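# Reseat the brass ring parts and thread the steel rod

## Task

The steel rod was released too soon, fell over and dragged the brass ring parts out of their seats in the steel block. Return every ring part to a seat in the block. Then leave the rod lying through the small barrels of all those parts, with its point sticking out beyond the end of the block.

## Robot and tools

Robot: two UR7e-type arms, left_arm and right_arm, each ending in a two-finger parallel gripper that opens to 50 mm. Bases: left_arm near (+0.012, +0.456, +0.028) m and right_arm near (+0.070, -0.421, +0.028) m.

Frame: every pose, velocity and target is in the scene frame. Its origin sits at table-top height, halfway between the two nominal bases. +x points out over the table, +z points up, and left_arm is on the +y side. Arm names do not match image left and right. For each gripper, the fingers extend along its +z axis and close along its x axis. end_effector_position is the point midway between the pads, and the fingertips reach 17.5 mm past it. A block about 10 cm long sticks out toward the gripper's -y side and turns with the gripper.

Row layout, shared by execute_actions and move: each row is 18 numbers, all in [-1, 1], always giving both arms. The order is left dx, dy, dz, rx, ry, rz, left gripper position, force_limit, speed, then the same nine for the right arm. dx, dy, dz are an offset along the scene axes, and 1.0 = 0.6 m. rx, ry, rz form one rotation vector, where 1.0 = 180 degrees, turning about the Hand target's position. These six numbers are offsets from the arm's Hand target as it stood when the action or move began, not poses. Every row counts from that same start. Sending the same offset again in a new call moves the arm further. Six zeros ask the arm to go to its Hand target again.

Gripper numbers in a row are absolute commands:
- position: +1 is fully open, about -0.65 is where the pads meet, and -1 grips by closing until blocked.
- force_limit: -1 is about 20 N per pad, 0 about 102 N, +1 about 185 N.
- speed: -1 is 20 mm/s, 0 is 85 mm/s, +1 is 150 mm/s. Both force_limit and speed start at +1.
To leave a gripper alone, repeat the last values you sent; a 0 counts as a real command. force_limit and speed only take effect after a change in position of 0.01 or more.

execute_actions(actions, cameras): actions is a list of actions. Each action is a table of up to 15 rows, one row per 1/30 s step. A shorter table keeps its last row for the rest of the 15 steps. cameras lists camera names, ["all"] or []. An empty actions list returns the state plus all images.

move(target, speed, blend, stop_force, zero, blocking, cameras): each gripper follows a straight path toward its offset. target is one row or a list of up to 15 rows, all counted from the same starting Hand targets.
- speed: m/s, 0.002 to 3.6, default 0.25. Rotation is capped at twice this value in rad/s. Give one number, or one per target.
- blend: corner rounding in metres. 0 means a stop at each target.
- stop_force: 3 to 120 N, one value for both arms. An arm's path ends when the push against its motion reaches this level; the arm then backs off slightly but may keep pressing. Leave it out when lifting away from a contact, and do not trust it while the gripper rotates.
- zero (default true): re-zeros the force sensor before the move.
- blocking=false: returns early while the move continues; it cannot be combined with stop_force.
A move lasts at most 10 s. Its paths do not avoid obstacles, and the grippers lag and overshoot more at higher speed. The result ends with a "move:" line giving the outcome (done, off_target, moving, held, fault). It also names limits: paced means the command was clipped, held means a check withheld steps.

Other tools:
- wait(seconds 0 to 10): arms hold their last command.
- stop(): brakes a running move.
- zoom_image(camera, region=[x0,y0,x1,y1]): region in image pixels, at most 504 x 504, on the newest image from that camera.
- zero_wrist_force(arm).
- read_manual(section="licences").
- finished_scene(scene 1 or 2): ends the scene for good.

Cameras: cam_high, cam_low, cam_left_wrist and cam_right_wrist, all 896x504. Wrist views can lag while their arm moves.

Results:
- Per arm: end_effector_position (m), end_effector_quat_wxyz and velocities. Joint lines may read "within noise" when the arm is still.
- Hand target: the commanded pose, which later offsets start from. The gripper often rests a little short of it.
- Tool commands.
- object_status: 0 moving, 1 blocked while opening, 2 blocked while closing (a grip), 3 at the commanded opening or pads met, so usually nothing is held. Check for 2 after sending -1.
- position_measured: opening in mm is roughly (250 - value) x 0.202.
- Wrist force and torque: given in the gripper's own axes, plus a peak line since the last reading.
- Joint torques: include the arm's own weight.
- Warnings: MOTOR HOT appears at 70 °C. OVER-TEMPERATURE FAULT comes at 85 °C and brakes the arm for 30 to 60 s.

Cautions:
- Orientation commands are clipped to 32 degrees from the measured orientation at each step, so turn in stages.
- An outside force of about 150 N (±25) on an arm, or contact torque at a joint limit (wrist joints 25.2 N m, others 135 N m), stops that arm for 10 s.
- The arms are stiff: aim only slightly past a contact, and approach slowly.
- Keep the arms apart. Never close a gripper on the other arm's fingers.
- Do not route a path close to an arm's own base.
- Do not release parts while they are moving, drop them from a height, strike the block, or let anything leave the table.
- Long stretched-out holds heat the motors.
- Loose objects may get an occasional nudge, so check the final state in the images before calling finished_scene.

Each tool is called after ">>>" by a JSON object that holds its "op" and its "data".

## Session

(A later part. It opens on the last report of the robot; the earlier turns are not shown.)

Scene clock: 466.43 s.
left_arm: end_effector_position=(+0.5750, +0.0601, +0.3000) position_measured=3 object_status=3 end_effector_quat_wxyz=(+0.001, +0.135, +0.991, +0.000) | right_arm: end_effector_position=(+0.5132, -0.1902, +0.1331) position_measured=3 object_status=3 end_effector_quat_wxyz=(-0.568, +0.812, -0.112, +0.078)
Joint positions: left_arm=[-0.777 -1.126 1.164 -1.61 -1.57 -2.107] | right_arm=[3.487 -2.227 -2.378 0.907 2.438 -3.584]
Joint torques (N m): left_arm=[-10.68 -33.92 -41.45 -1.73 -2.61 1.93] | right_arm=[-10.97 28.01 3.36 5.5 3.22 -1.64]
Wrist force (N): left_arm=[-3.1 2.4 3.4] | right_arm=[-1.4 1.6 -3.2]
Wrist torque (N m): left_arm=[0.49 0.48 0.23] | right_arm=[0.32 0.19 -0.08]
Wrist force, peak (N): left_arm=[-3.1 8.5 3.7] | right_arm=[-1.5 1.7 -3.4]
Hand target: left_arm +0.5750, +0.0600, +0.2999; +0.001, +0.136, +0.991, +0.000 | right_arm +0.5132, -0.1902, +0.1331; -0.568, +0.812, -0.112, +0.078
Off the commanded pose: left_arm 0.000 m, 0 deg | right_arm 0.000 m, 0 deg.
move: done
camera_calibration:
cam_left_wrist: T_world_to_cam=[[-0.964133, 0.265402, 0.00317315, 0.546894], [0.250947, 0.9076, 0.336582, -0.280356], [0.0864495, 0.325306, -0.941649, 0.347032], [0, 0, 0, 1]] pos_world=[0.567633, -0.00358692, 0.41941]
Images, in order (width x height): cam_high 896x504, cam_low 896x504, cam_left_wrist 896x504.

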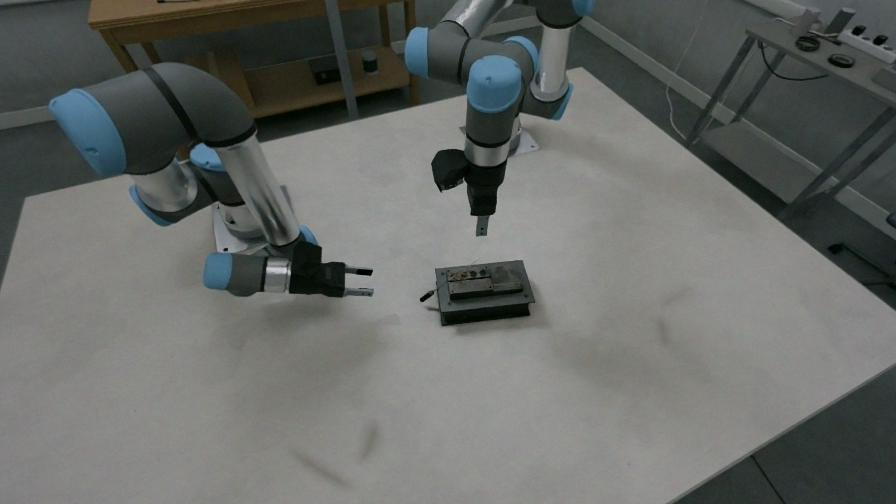

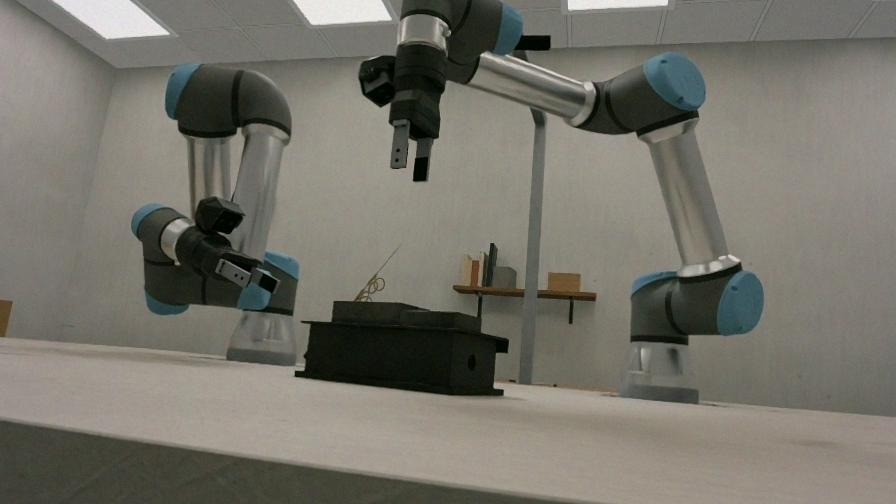

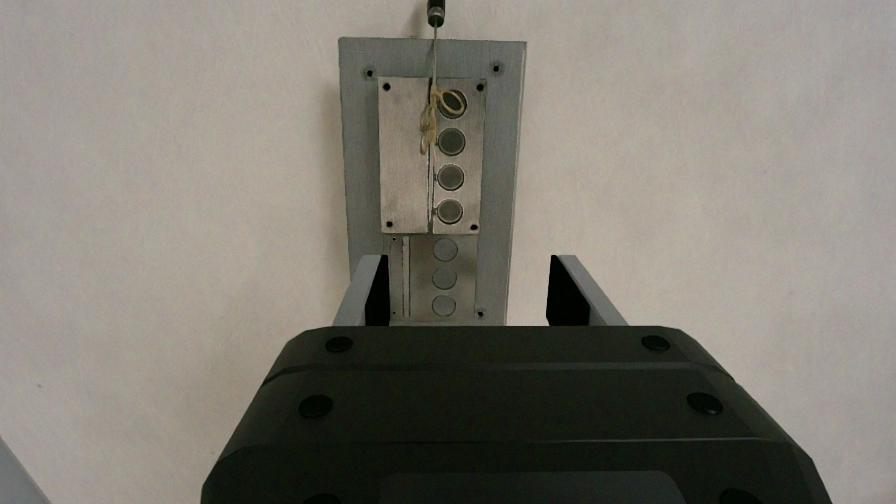

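>>> {"op": "move", "data": {"target": [0.0183,-0.0405,-0.1333,0,0,0,1,1,1,0,0,0,0,0,0,1,1,1], "speed": 0.12, "cameras": ["cam_left_wrist","cam_right_wrist"]}}

>>> {"op": "zoom_image", "data": {"camera": "cam_left_wrist", "region": [360, 60, 580, 330]}}

>>> {"op": "zoom_image", "data": {"camera": "cam_right_wrist", "region": [380, 0, 560, 180]}}

Scene clock: 513.77 s.
left_arm: end_effector_position=(+0.5858, +0.0357, +0.2199) position_measured=3 object_status=3 end_effector_quat_wxyz=(+0.000, +0.136, +0.991, +0.000) | right_arm: end_effector_position=(+0.5132, -0.1902, +0.1331) position_measured=3 object_status=3 end_effector_quat_wxyz=(-0.568, +0.812, -0.112, +0.078)
Joint positions: left_arm=[-0.79 -1.043 1.244 -1.773 -1.57 -2.12] | right_arm=[3.487 -2.227 -2.378 0.907 2.438 -3.584]
Joint torques (N m): left_arm=[9.53 -55.74 -40.25 -4.05 -0.72 1.45] | right_arm=[-10.97 28.42 4.3 5.62 3.24 -1.66]
Wrist force (N): left_arm=[-2.6 2.2 3.2] | right_arm=[-1.3 1.6 -3.3]
Wrist torque (N m): left_arm=[0.51 0.36 0.22] | right_arm=[0.33 0.17 -0.08]
Wrist force, peak (N): left_arm=[-3.0 1.9 5.2] | right_arm=[-1.4 1.8 -3.4]
Hand target: left_arm +0.5860, +0.0357, +0.2200; +0.001, +0.136, +0.991, +0.000 | right_arm +0.5132, -0.1902, +0.1331; -0.568, +0.812, -0.112, +0.078
Off the commanded pose: left_arm 0.000 m, 0 deg | right_arm 0.000 m, 0 deg.
move: done
camera_calibration:
cam_left_wrist: T_world_to_cam=[[-0.964047, 0.265709, 0.00358115, 0.563981], [0.251348, 0.907402, 0.336817, -0.234211], [0.0862456, 0.325607, -0.941563, 0.27873], [0, 0, 0, 1]] pos_world=[0.578533, -0.028088, 0.339309]
cam_right_wrist: T_world_to_cam=[[0.962043, -0.272894, 0.00119743, -0.536396], [-0.176623, -0.625988, -0.759568, 0.0875256], [0.208031, 0.730526, -0.650427, 0.244925], [0, 0, 0, 1]] pos_world=[0.480543, -0.270513, 0.22643]
Images, in order (width x height): cam_left_wrist 896x504, cam_right_wrist 896x504.

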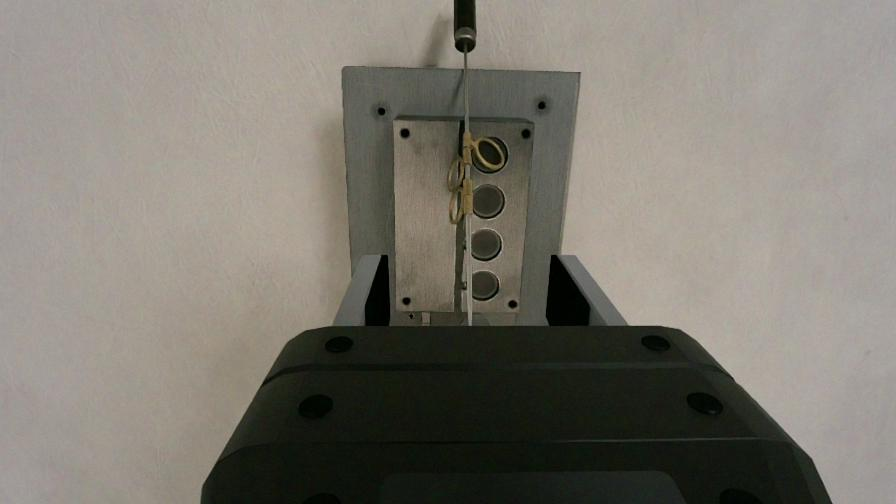

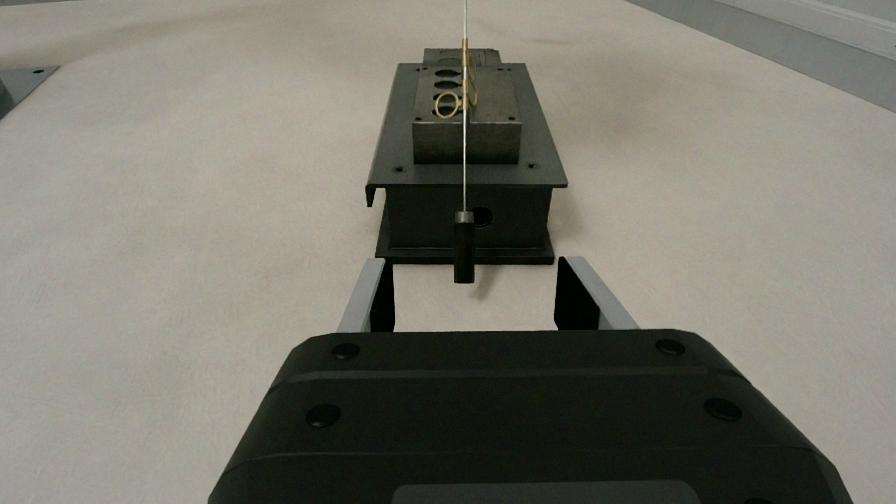

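Scaled by 1.867.

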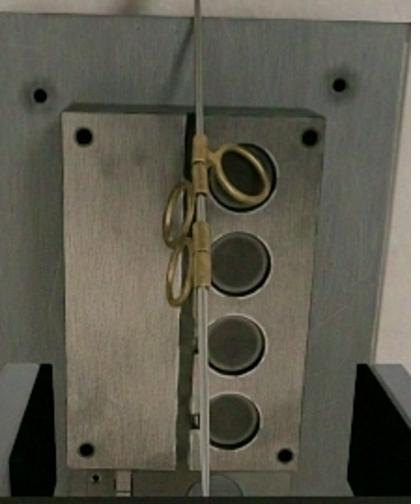

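Scaled by 2.800.

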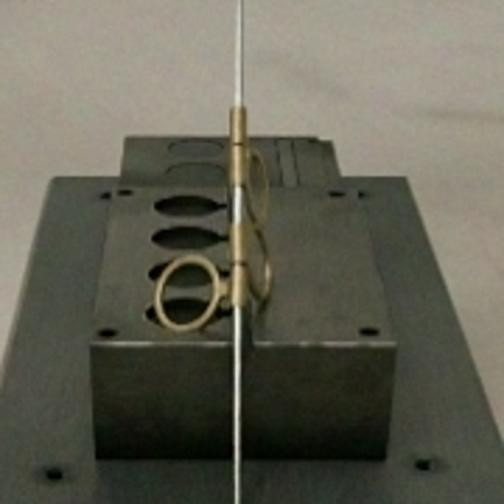

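>>> {"op": "move", "data": {"target": [-0.0023,-0.0008,-0.06,0,0,0,1,1,1,0,0,0,0,0,0,1,1,1], "speed": 0.06, "cameras": ["cam_left_wrist","cam_right_wrist","cam_low"]}}

>>> {"op": "zoom_image", "data": {"camera": "cam_right_wrist", "region": [380, 0, 560, 180]}}

>>> {"op": "zoom_image", "data": {"camera": "cam_low", "region": [320, 150, 480, 320]}}

Scene clock: 552.97 s.
left_arm: end_effector_position=(+0.5845, +0.0353, +0.1837) position_measured=3 object_status=3 end_effector_quat_wxyz=(+0.000, +0.136, +0.991, +0.000) | right_arm: end_effector_position=(+0.5132, -0.1902, +0.1331) position_measured=3 object_status=3 end_effector_quat_wxyz=(-0.568, +0.812, -0.112, +0.078)
Joint positions: left_arm=[-0.791 -1.023 1.309 -1.857 -1.57 -2.122] | right_arm=[3.487 -2.227 -2.378 0.907 2.438 -3.584]
Joint torques (N m): left_arm=[-9.34 -62 -41.59 -1.7 1.51 -0.49] | right_arm=[-11.54 28.08 5.13 5.4 3.3 -1.62]
Wrist force (N): left_arm=[-2.6 2.2 2.9] | right_arm=[-1.4 1.8 -3.3]
Wrist torque (N m): left_arm=[0.50 0.39 0.22] | right_arm=[0.36 0.19 -0.08]
Wrist force, peak (N): left_arm=[-2.6 2.4 4.5] | right_arm=[-1.6 1.8 -3.4]
Hand target: left_arm +0.5846, +0.0352, +0.1840; +0.001, +0.136, +0.991, +0.000 | right_arm +0.5132, -0.1902, +0.1331; -0.568, +0.812, -0.112, +0.078
Off the commanded pose: left_arm 0.000 m, 0 deg | right_arm 0.000 m, 0 deg.
move: done
camera_calibration:
cam_left_wrist: T_world_to_cam=[[-0.964082, 0.26558, 0.00366272, 0.562955], [0.251247, 0.907407, 0.33688, -0.221323], [0.0861449, 0.3257, -0.941541, 0.245036], [0, 0, 0, 1]] pos_world=[0.577233, -0.0284881, 0.303208]
cam_right_wrist: T_world_to_cam=[[0.962043, -0.272894, 0.00119743, -0.536396], [-0.176623, -0.625988, -0.759568, 0.0875256], [0.208031, 0.730526, -0.650427, 0.244925], [0, 0, 0, 1]] pos_world=[0.480543, -0.270513, 0.22643]
Images, in order (width x height): cam_low 896x504, cam_left_wrist 896x504, cam_right_wrist 896x504.

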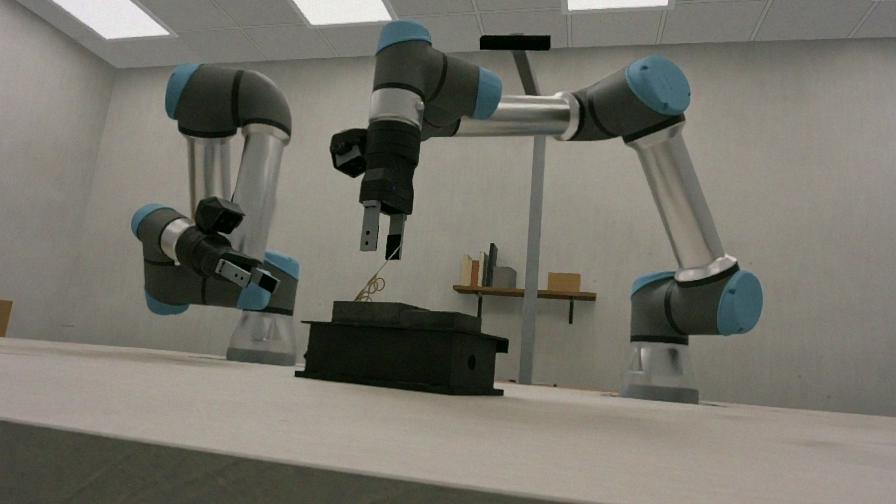

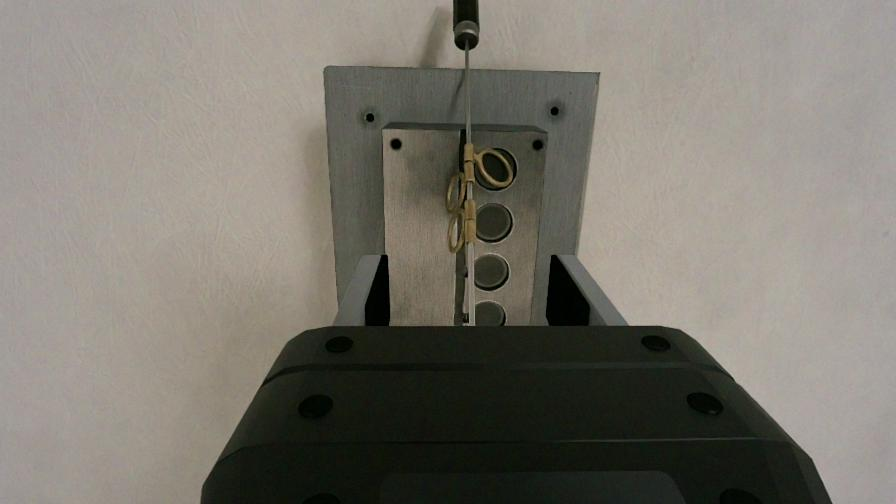

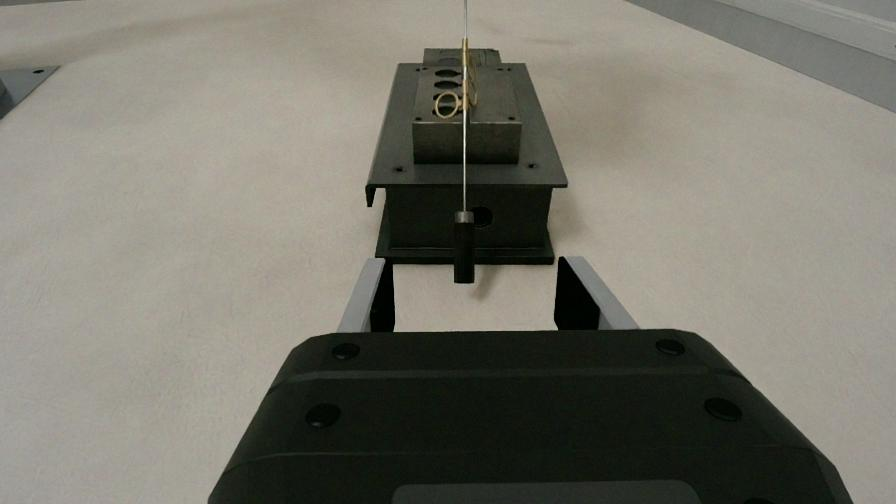

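Scaled by 2.800.

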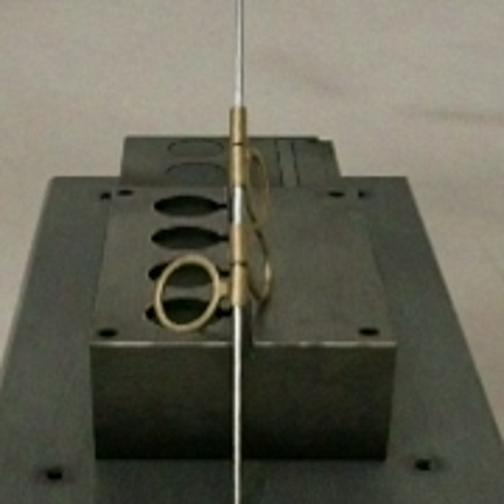

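Scaled by 2.965.

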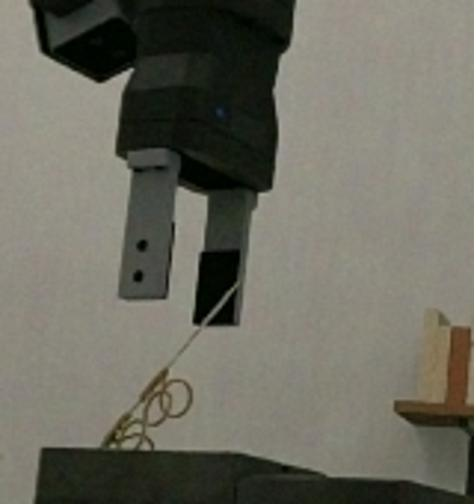

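>>> {"op": "move", "data": {"target": [[-0.0032,-0.0047,-0.0063,0,0,0,1,1,1,0,0,0,0,0,0,1,1,1],[-0.0032,-0.0047,-0.0063,0,0,0,-1,-0.7,-1,0,0,0,0,0,0,1,1,1]], "speed": 0.05, "cameras": ["cam_left_wrist","cam_right_wrist","cam_low"]}}

>>> {"op": "zoom_image", "data": {"camera": "cam_right_wrist", "region": [380, 0, 560, 180]}}

>>> {"op": "zoom_image", "data": {"camera": "cam_low", "region": [320, 150, 480, 320]}}

Scene clock: 581.80 s.
left_arm: end_effector_position=(+0.5827, +0.0324, +0.1802) position_measured=251 object_status=3 end_effector_quat_wxyz=(+0.001, +0.136, +0.991, +0.000) | right_arm: end_effector_position=(+0.5132, -0.1902, +0.1331) position_measured=3 object_status=3 end_effector_quat_wxyz=(-0.568, +0.812, -0.112, +0.078)
Joint positions: left_arm=[-0.796 -1.02 1.314 -1.865 -1.57 -2.126] | right_arm=[3.487 -2.227 -2.378 0.907 2.438 -3.584]
Joint torques (N m): left_arm=[11.41 -62.78 -40.13 -1.71 2.07 1.44] | right_arm=[-10.9 27.99 6.12 5.55 3.21 -1.7]
Wrist force (N): left_arm=[-2.5 2.2 3.3] | right_arm=[-1.5 1.8 -3.2]
Wrist torque (N m): left_arm=[0.50 0.38 0.23] | right_arm=[0.36 0.20 -0.08]
Wrist force, peak (N): left_arm=[-2.9 2.5 3.6] | right_arm=[-1.6 1.7 -3.5]
Hand target: left_arm +0.5827, +0.0324, +0.1802; +0.001, +0.136, +0.991, +0.000 | right_arm +0.5132, -0.1902, +0.1331; -0.568, +0.812, -0.112, +0.078
Off the commanded pose: left_arm 0.000 m, 0 deg | right_arm 0.000 m, 0 deg.
move: done
camera_calibration:
cam_left_wrist: T_world_to_cam=[[-0.96408, 0.265592, 0.00327371, 0.561995], [0.251152, 0.907513, 0.336664, -0.217004], [0.0864445, 0.325393, -0.941619, 0.242658], [0, 0, 0, 1]] pos_world=[0.575332, -0.0312873, 0.299709]
cam_right_wrist: T_world_to_cam=[[0.962043, -0.272894, 0.00119743, -0.536396], [-0.176623, -0.625988, -0.759568, 0.0875256], [0.208031, 0.730526, -0.650427, 0.244925], [0, 0, 0, 1]] pos_world=[0.480543, -0.270513, 0.22643]
Images, in order (width x height): cam_low 896x504, cam_left_wrist 896x504, cam_right_wrist 896x504.

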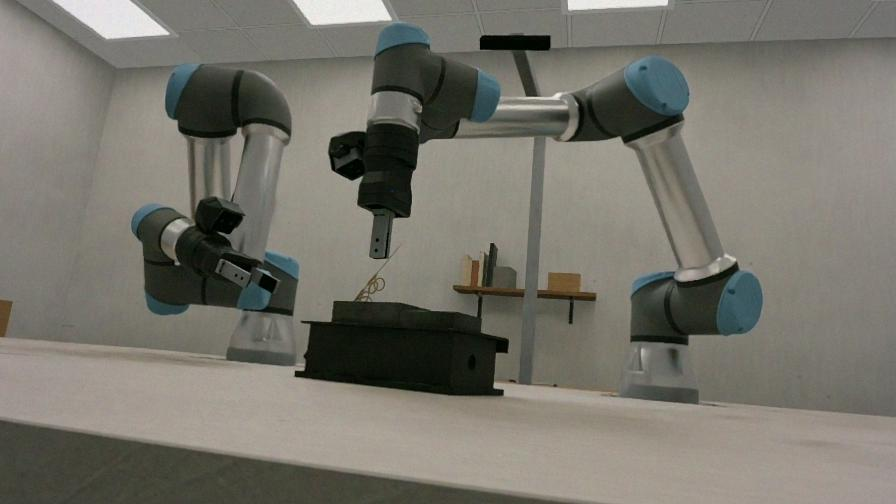

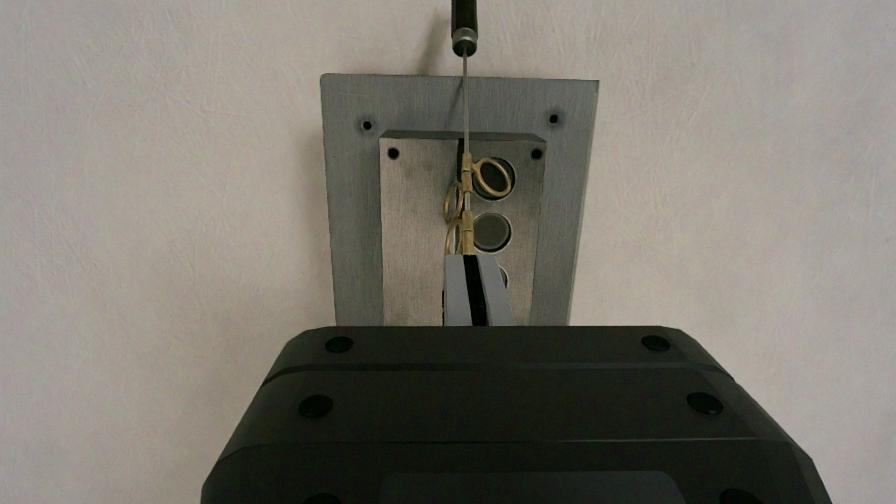

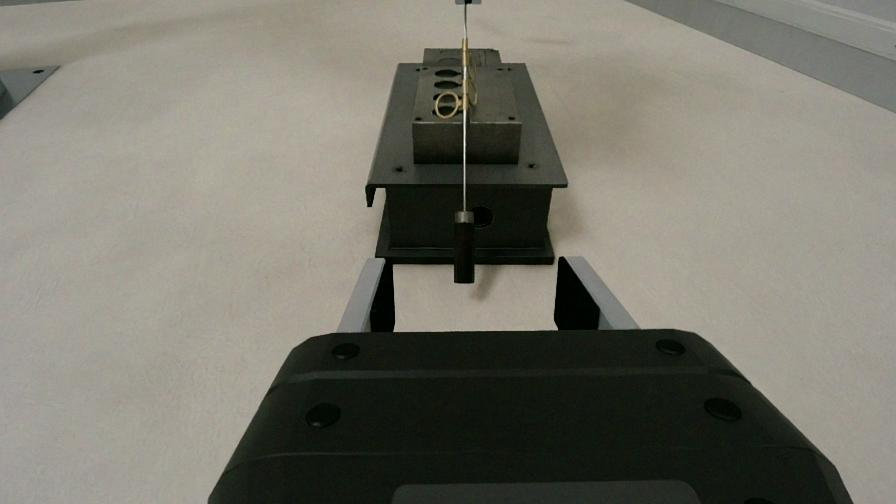

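Scaled by 2.800.

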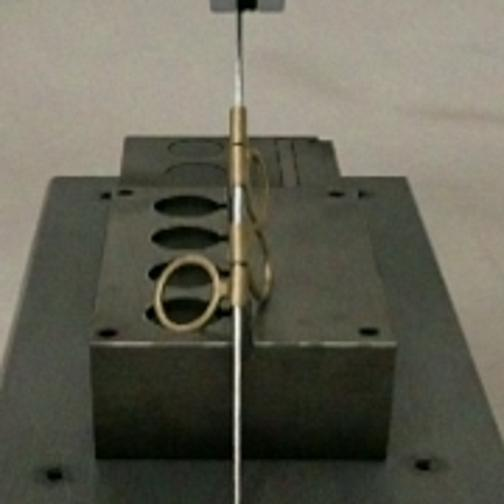

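Scaled by 2.965.

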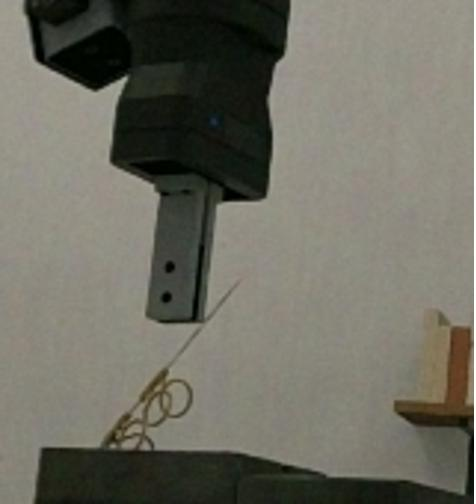

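>>> {"op": "move", "data": {"target": [[0,0,0,0,0,0,1,-0.7,0,0,0,0,0,0,0,1,1,1],[0.0025,0.0087,-0.0075,0,0,0,1,-0.7,0,0,0,0,0,0,0,1,1,1],[0.0025,0.0087,-0.0075,0,0,0,-1,-0.7,-1,0,0,0,0,0,0,1,1,1]], "speed": 0.05, "cameras": ["cam_left_wrist","cam_right_wrist","cam_low"]}}

>>> {"op": "zoom_image", "data": {"camera": "cam_right_wrist", "region": [380, 0, 560, 180]}}

>>> {"op": "zoom_image", "data": {"camera": "cam_low", "region": [320, 150, 480, 320]}}

Scene clock: 595.93 s.
left_arm: end_effector_position=(+0.5842, +0.0376, +0.1757) position_measured=251 object_status=3 end_effector_quat_wxyz=(+0.001, +0.136, +0.991, +0.000) | right_arm: end_effector_position=(+0.5132, -0.1902, +0.1331) position_measured=3 object_status=3 end_effector_quat_wxyz=(-0.568, +0.812, -0.112, +0.078)
Joint positions: left_arm=[-0.789 -1.022 1.328 -1.878 -1.57 -2.12] | right_arm=[3.487 -2.227 -2.378 0.907 2.438 -3.584]
Joint torques (N m): left_arm=[-12.46 -45.07 -39.3 -1.96 0.3 -1.12] | right_arm=[-10.57 28.05 6.41 5.51 3.29 -1.62]
Wrist force (N): left_arm=[-2.7 2.5 3.0] | right_arm=[-1.3 1.8 -3.2]
Wrist torque (N m): left_arm=[0.54 0.44 0.13] | right_arm=[0.35 0.17 -0.08]
Wrist force, peak (N): left_arm=[-3.0 2.7 3.6] | right_arm=[-1.3 2.0 -3.4]
Hand target: left_arm +0.5842, +0.0376, +0.1757; +0.001, +0.136, +0.991, +0.000 | right_arm +0.5132, -0.1902, +0.1331; -0.568, +0.812, -0.112, +0.078
Off the commanded pose: left_arm 0.000 m, 0 deg | right_arm 0.000 m, 0 deg.
move: done
camera_calibration:
cam_left_wrist: T_world_to_cam=[[-0.964104, 0.265505, 0.00324041, 0.562096], [0.251059, 0.907538, 0.336666, -0.220531], [0.0864456, 0.325394, -0.941619, 0.236599], [0, 0, 0, 1]] pos_world=[0.576832, -0.0260872, 0.295209]
cam_right_wrist: T_world_to_cam=[[0.962043, -0.272894, 0.00119743, -0.536396], [-0.176623, -0.625988, -0.759568, 0.0875256], [0.208031, 0.730526, -0.650427, 0.244925], [0, 0, 0, 1]] pos_world=[0.480543, -0.270513, 0.22643]
Images, in order (width x height): cam_low 896x504, cam_left_wrist 896x504, cam_right_wrist 896x504.

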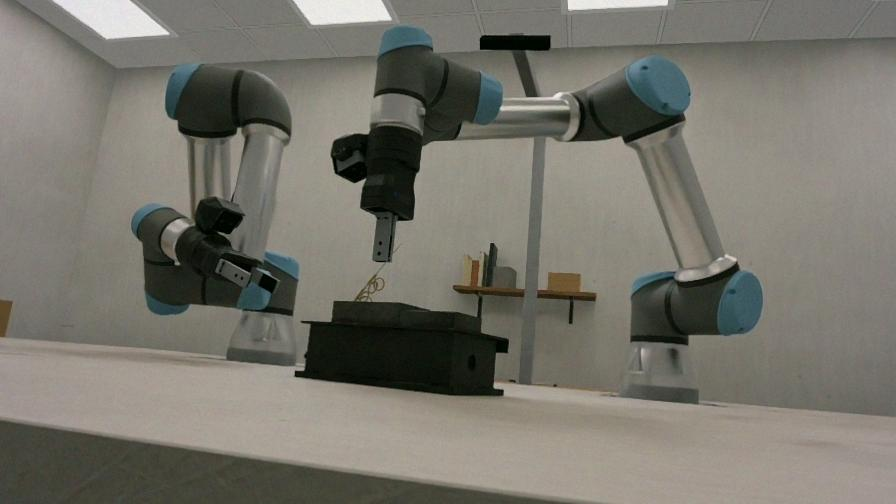

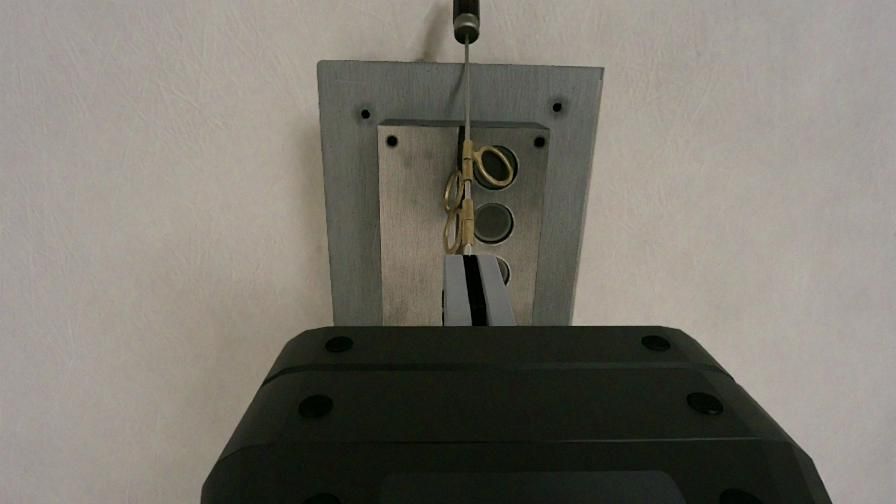

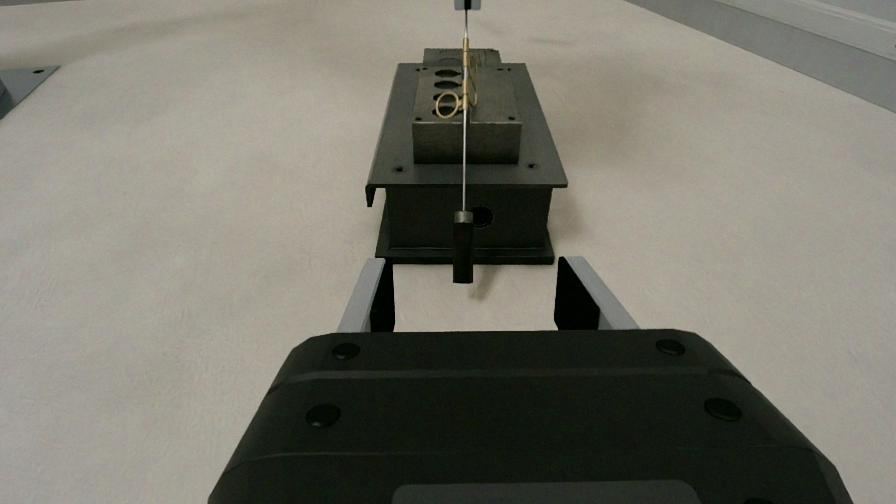

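Scaled by 2.800.

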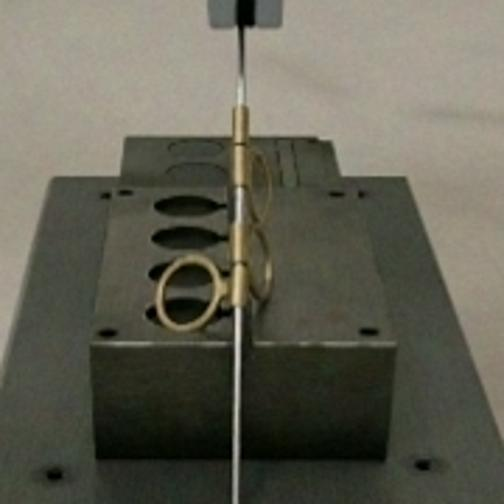

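Scaled by 2.965.

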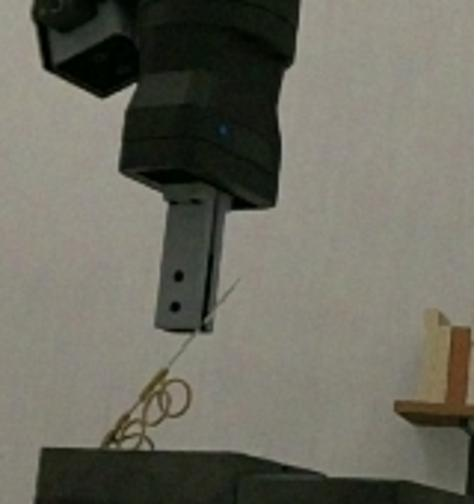

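>>> {"op": "zoom_image", "data": {"camera": "cam_left_wrist", "region": [420, 190, 520, 330]}}

>>> {"op": "zoom_image", "data": {"camera": "cam_low", "region": [360, 225, 420, 285]}}

>>> {"op": "zoom_image", "data": {"camera": "cam_right_wrist", "region": [430, 0, 500, 60]}}

Scaled by 3.600.

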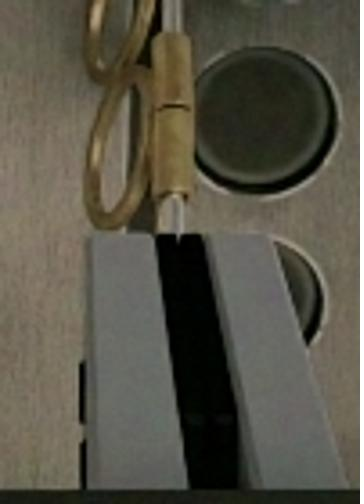

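Scaled by 8.400.

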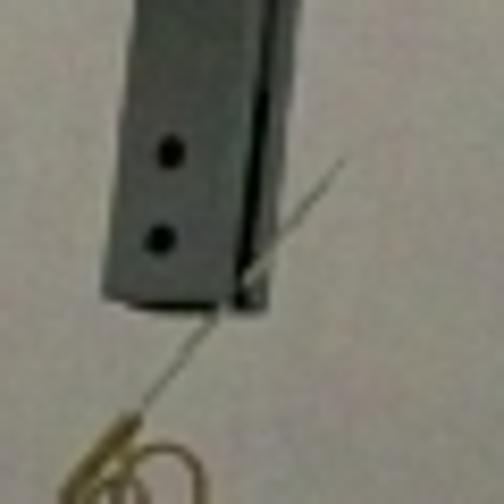

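Scaled by 7.200.

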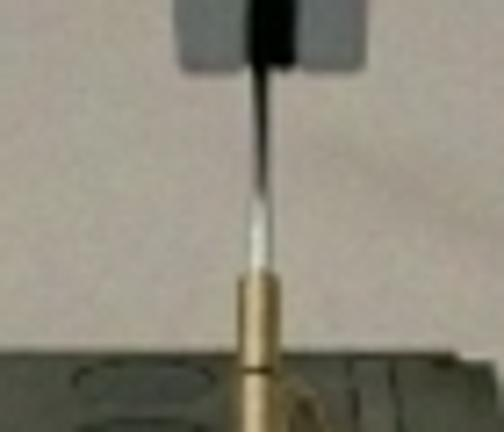

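>>> {"op": "move", "data": {"target": [0,0,0.012,0,0,0,-1,-0.7,-1,0,0,0,0,0,0,1,1,1], "speed": 0.03, "cameras": ["cam_left_wrist","cam_right_wrist","cam_low"]}}

>>> {"op": "zoom_image", "data": {"camera": "cam_right_wrist", "region": [380, 0, 560, 180]}}

>>> {"op": "zoom_image", "data": {"camera": "cam_low", "region": [360, 225, 420, 285]}}

Scene clock: 617.93 s.
left_arm: end_effector_position=(+0.5842, +0.0376, +0.1831) position_measured=251 object_status=3 end_effector_quat_wxyz=(+0.001, +0.136, +0.991, +0.000) | right_arm: end_effector_position=(+0.5132, -0.1902, +0.1331) position_measured=3 object_status=3 end_effector_quat_wxyz=(-0.568, +0.812, -0.112, +0.078)
Joint positions: left_arm=[-0.789 -1.027 1.317 -1.862 -1.57 -2.12] | right_arm=[3.487 -2.227 -2.378 0.907 2.438 -3.584]
Joint torques (N m): left_arm=[-10.9 -52.05 -22.12 -5.16 -1.65 -1.09] | right_arm=[-10.24 28.4 7.36 5.49 3.23 -1.59]
Wrist force (N): left_arm=[-2.9 2.3 3.4] | right_arm=[-1.4 1.7 -3.2]
Wrist torque (N m): left_arm=[0.49 0.44 0.12] | right_arm=[0.35 0.19 -0.09]
Wrist force, peak (N): left_arm=[-3.1 2.2 3.4] | right_arm=[-1.3 1.7 -3.5]
Hand target: left_arm +0.5842, +0.0376, +0.1829; +0.001, +0.136, +0.991, +0.000 | right_arm +0.5132, -0.1902, +0.1331; -0.568, +0.812, -0.112, +0.078
Off the commanded pose: left_arm 0.000 m, 0 deg | right_arm 0.000 m, 0 deg.
move: done
camera_calibration:
cam_left_wrist: T_world_to_cam=[[-0.9641, 0.265523, 0.00311646, 0.562107], [0.251041, 0.907566, 0.336604, -0.222993], [0.0865477, 0.325302, -0.941641, 0.243512], [0, 0, 0, 1]] pos_world=[0.576832, -0.026087, 0.30261]
cam_right_wrist: T_world_to_cam=[[0.962043, -0.272894, 0.00119743, -0.536396], [-0.176623, -0.625988, -0.759568, 0.0875256], [0.208031, 0.730526, -0.650427, 0.244925], [0, 0, 0, 1]] pos_world=[0.480543, -0.270513, 0.22643]
Images, in order (width x height): cam_low 896x504, cam_left_wrist 896x504, cam_right_wrist 896x504.

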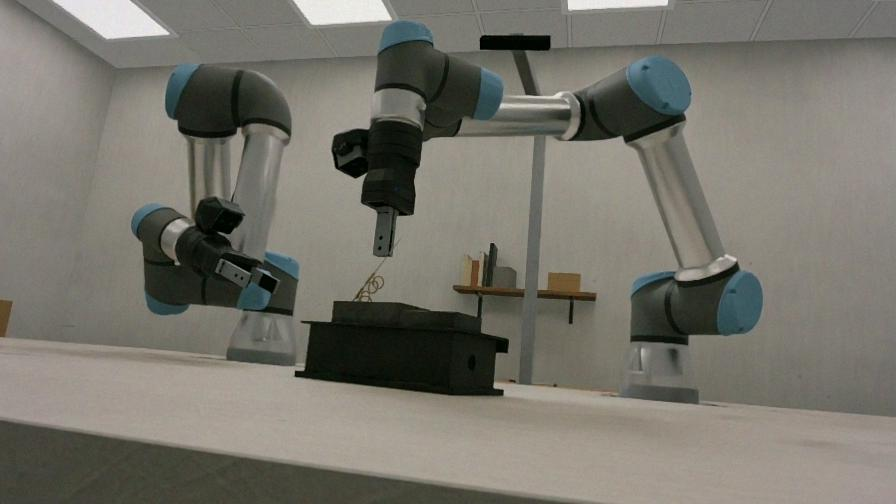

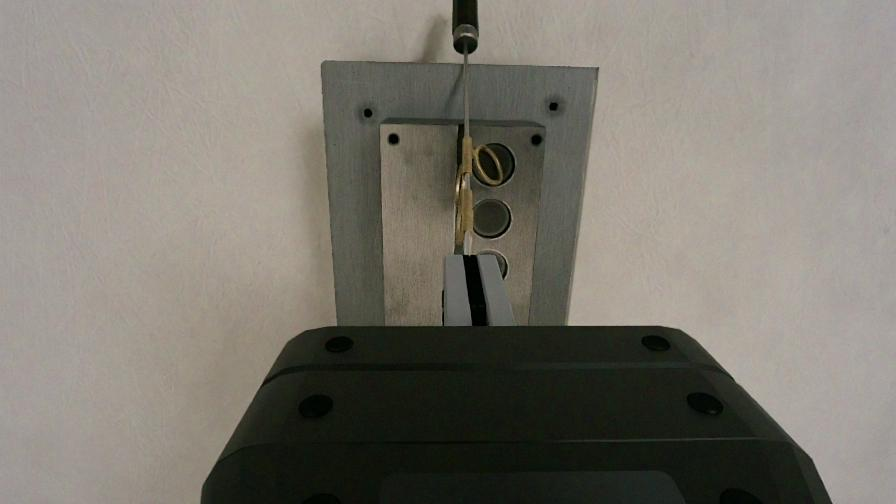

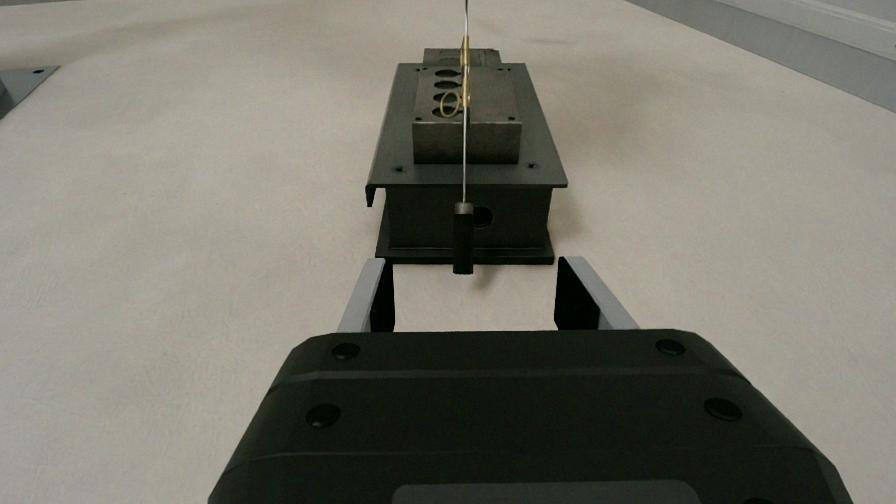

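Scaled by 2.800.

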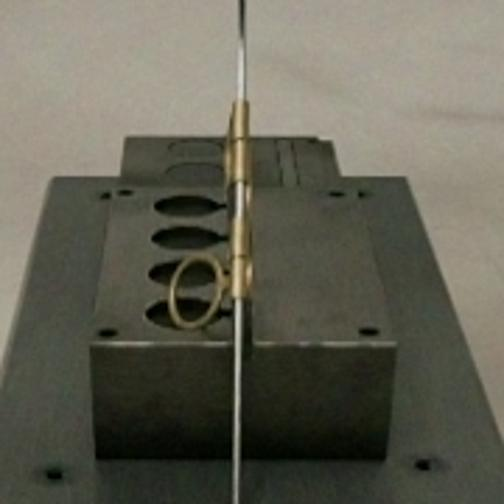

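Scaled by 8.400.

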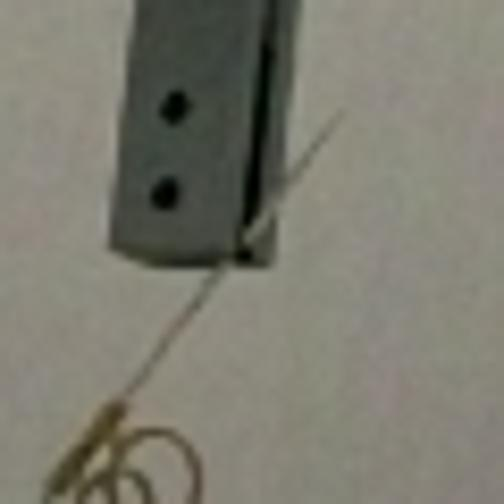

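>>> {"op": "move", "data": {"target": [[0,0,-0.012,0,0,0,-1,-0.7,-1,0,0,0,0,0,0,1,1,1],[0,0,-0.012,0,0,0,-0.3,0,-1,0,0,0,0,0,0,1,1,1],[0.0011,0.0037,-0.0152,0,0,0,-0.3,0,-1,0,0,0,0,0,0,1,1,1],[0.0011,0.0037,-0.0152,0,0,0,-1,0,-1,0,0,0,0,0,0,1,1,1]], "speed": 0.03, "cameras": ["cam_left_wrist","cam_right_wrist","cam_low"]}}

>>> {"op": "zoom_image", "data": {"camera": "cam_right_wrist", "region": [380, 0, 560, 180]}}

>>> {"op": "zoom_image", "data": {"camera": "cam_low", "region": [360, 225, 420, 285]}}

Scene clock: 637.07 s.
left_arm: end_effector_position=(+0.5849, +0.0399, +0.1738) position_measured=253 object_status=0 end_effector_quat_wxyz=(+0.000, +0.135, +0.991, +0.000) | right_arm: end_effector_position=(+0.5132, -0.1902, +0.1331) position_measured=3 object_status=3 end_effector_quat_wxyz=(-0.568, +0.812, -0.112, +0.078)
Joint positions: left_arm=[-0.786 -1.022 1.334 -1.883 -1.57 -2.117] | right_arm=[3.487 -2.227 -2.378 0.907 2.438 -3.584]
Joint torques (N m): left_arm=[-4.81 -61.1 -40.4 -1.73 0.13 -1.08] | right_arm=[-10.61 28.18 8.9 5.38 3.16 -1.61]
Wrist force (N): left_arm=[-3.0 2.3 2.9] | right_arm=[-1.5 1.7 -3.3]
Wrist torque (N m): left_arm=[0.50 0.47 0.12] | right_arm=[0.34 0.20 -0.09]
Wrist force, peak (N): left_arm=[-5.5 13.4 -12.5] | right_arm=[-1.4 1.9 -3.4]
Hand target: left_arm +0.5848, +0.0398, +0.1738; +0.001, +0.136, +0.991, +0.000 | right_arm +0.5132, -0.1902, +0.1331; -0.568, +0.812, -0.112, +0.078
Off the commanded pose: left_arm 0.000 m, 0 deg | right_arm 0.000 m, 0 deg.
move: done
camera_calibration:
cam_left_wrist: T_world_to_cam=[[-0.964119, 0.265449, 0.00332183, 0.562151], [0.251035, 0.907554, 0.336642, -0.222099], [0.0863466, 0.325397, -0.941627, 0.233966], [0, 0, 0, 1]] pos_world=[0.577533, -0.0237872, 0.293209]
cam_right_wrist: T_world_to_cam=[[0.962043, -0.272894, 0.00119743, -0.536396], [-0.176623, -0.625988, -0.759568, 0.0875256], [0.208031, 0.730526, -0.650427, 0.244925], [0, 0, 0, 1]] pos_world=[0.480543, -0.270513, 0.22643]
Images, in order (width x height): cam_low 896x504, cam_left_wrist 896x504, cam_right_wrist 896x504.

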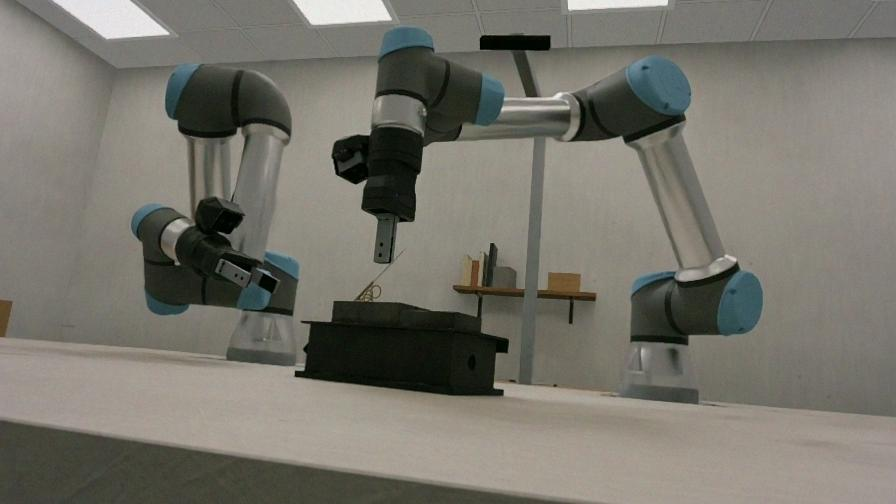

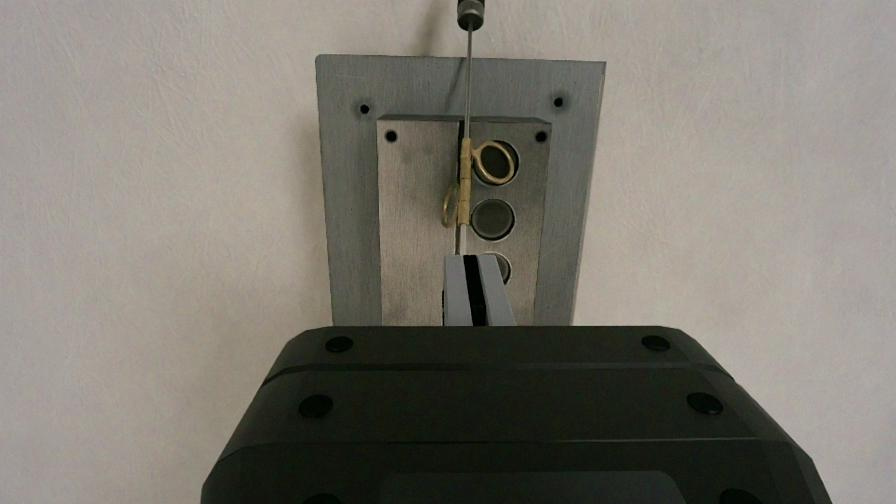

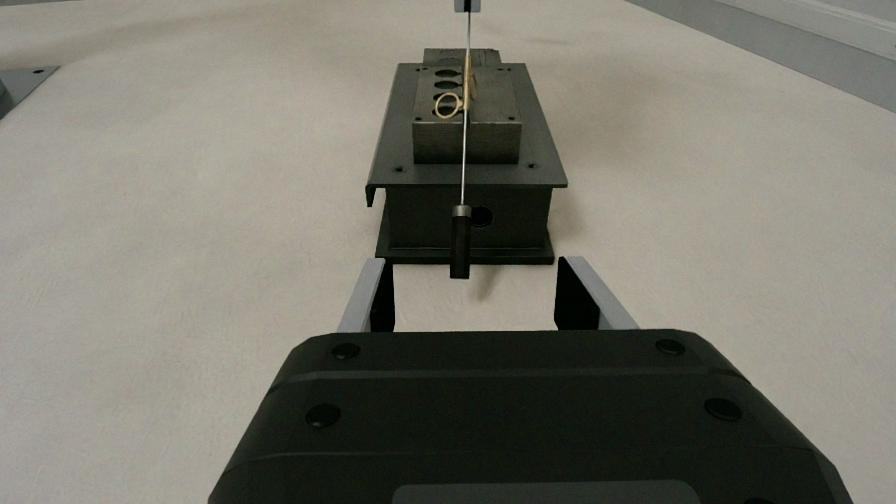

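Scaled by 2.800.

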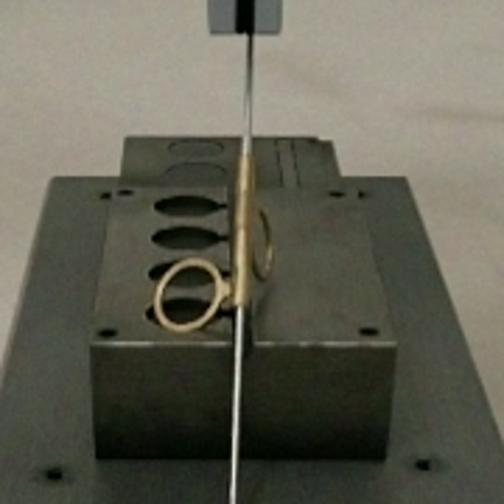

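Scaled by 8.400.

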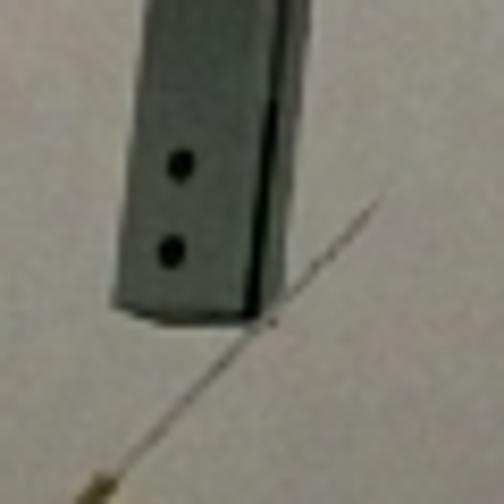

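>>> {"op": "zoom_image", "data": {"camera": "cam_left_wrist", "region": [420, 110, 520, 330]}}

>>> {"op": "zoom_image", "data": {"camera": "cam_low", "region": [340, 235, 420, 315]}}

>>> {"op": "zoom_image", "data": {"camera": "cam_right_wrist", "region": [430, 0, 500, 60]}}

Scaled by 2.291.

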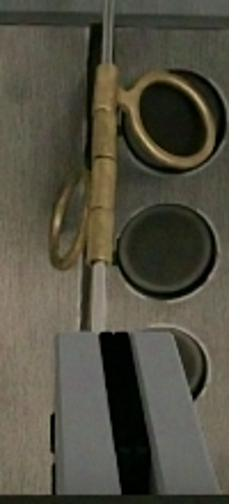

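Scaled by 6.300.

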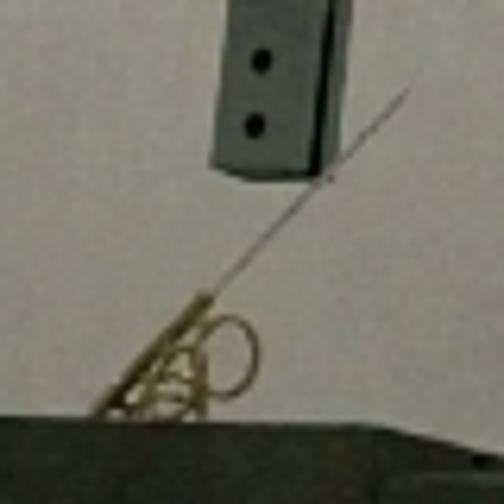

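Scaled by 7.200.

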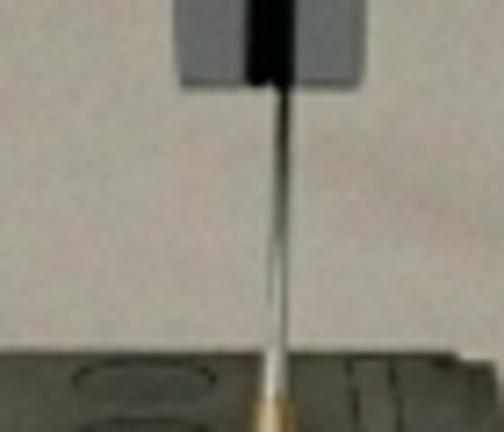

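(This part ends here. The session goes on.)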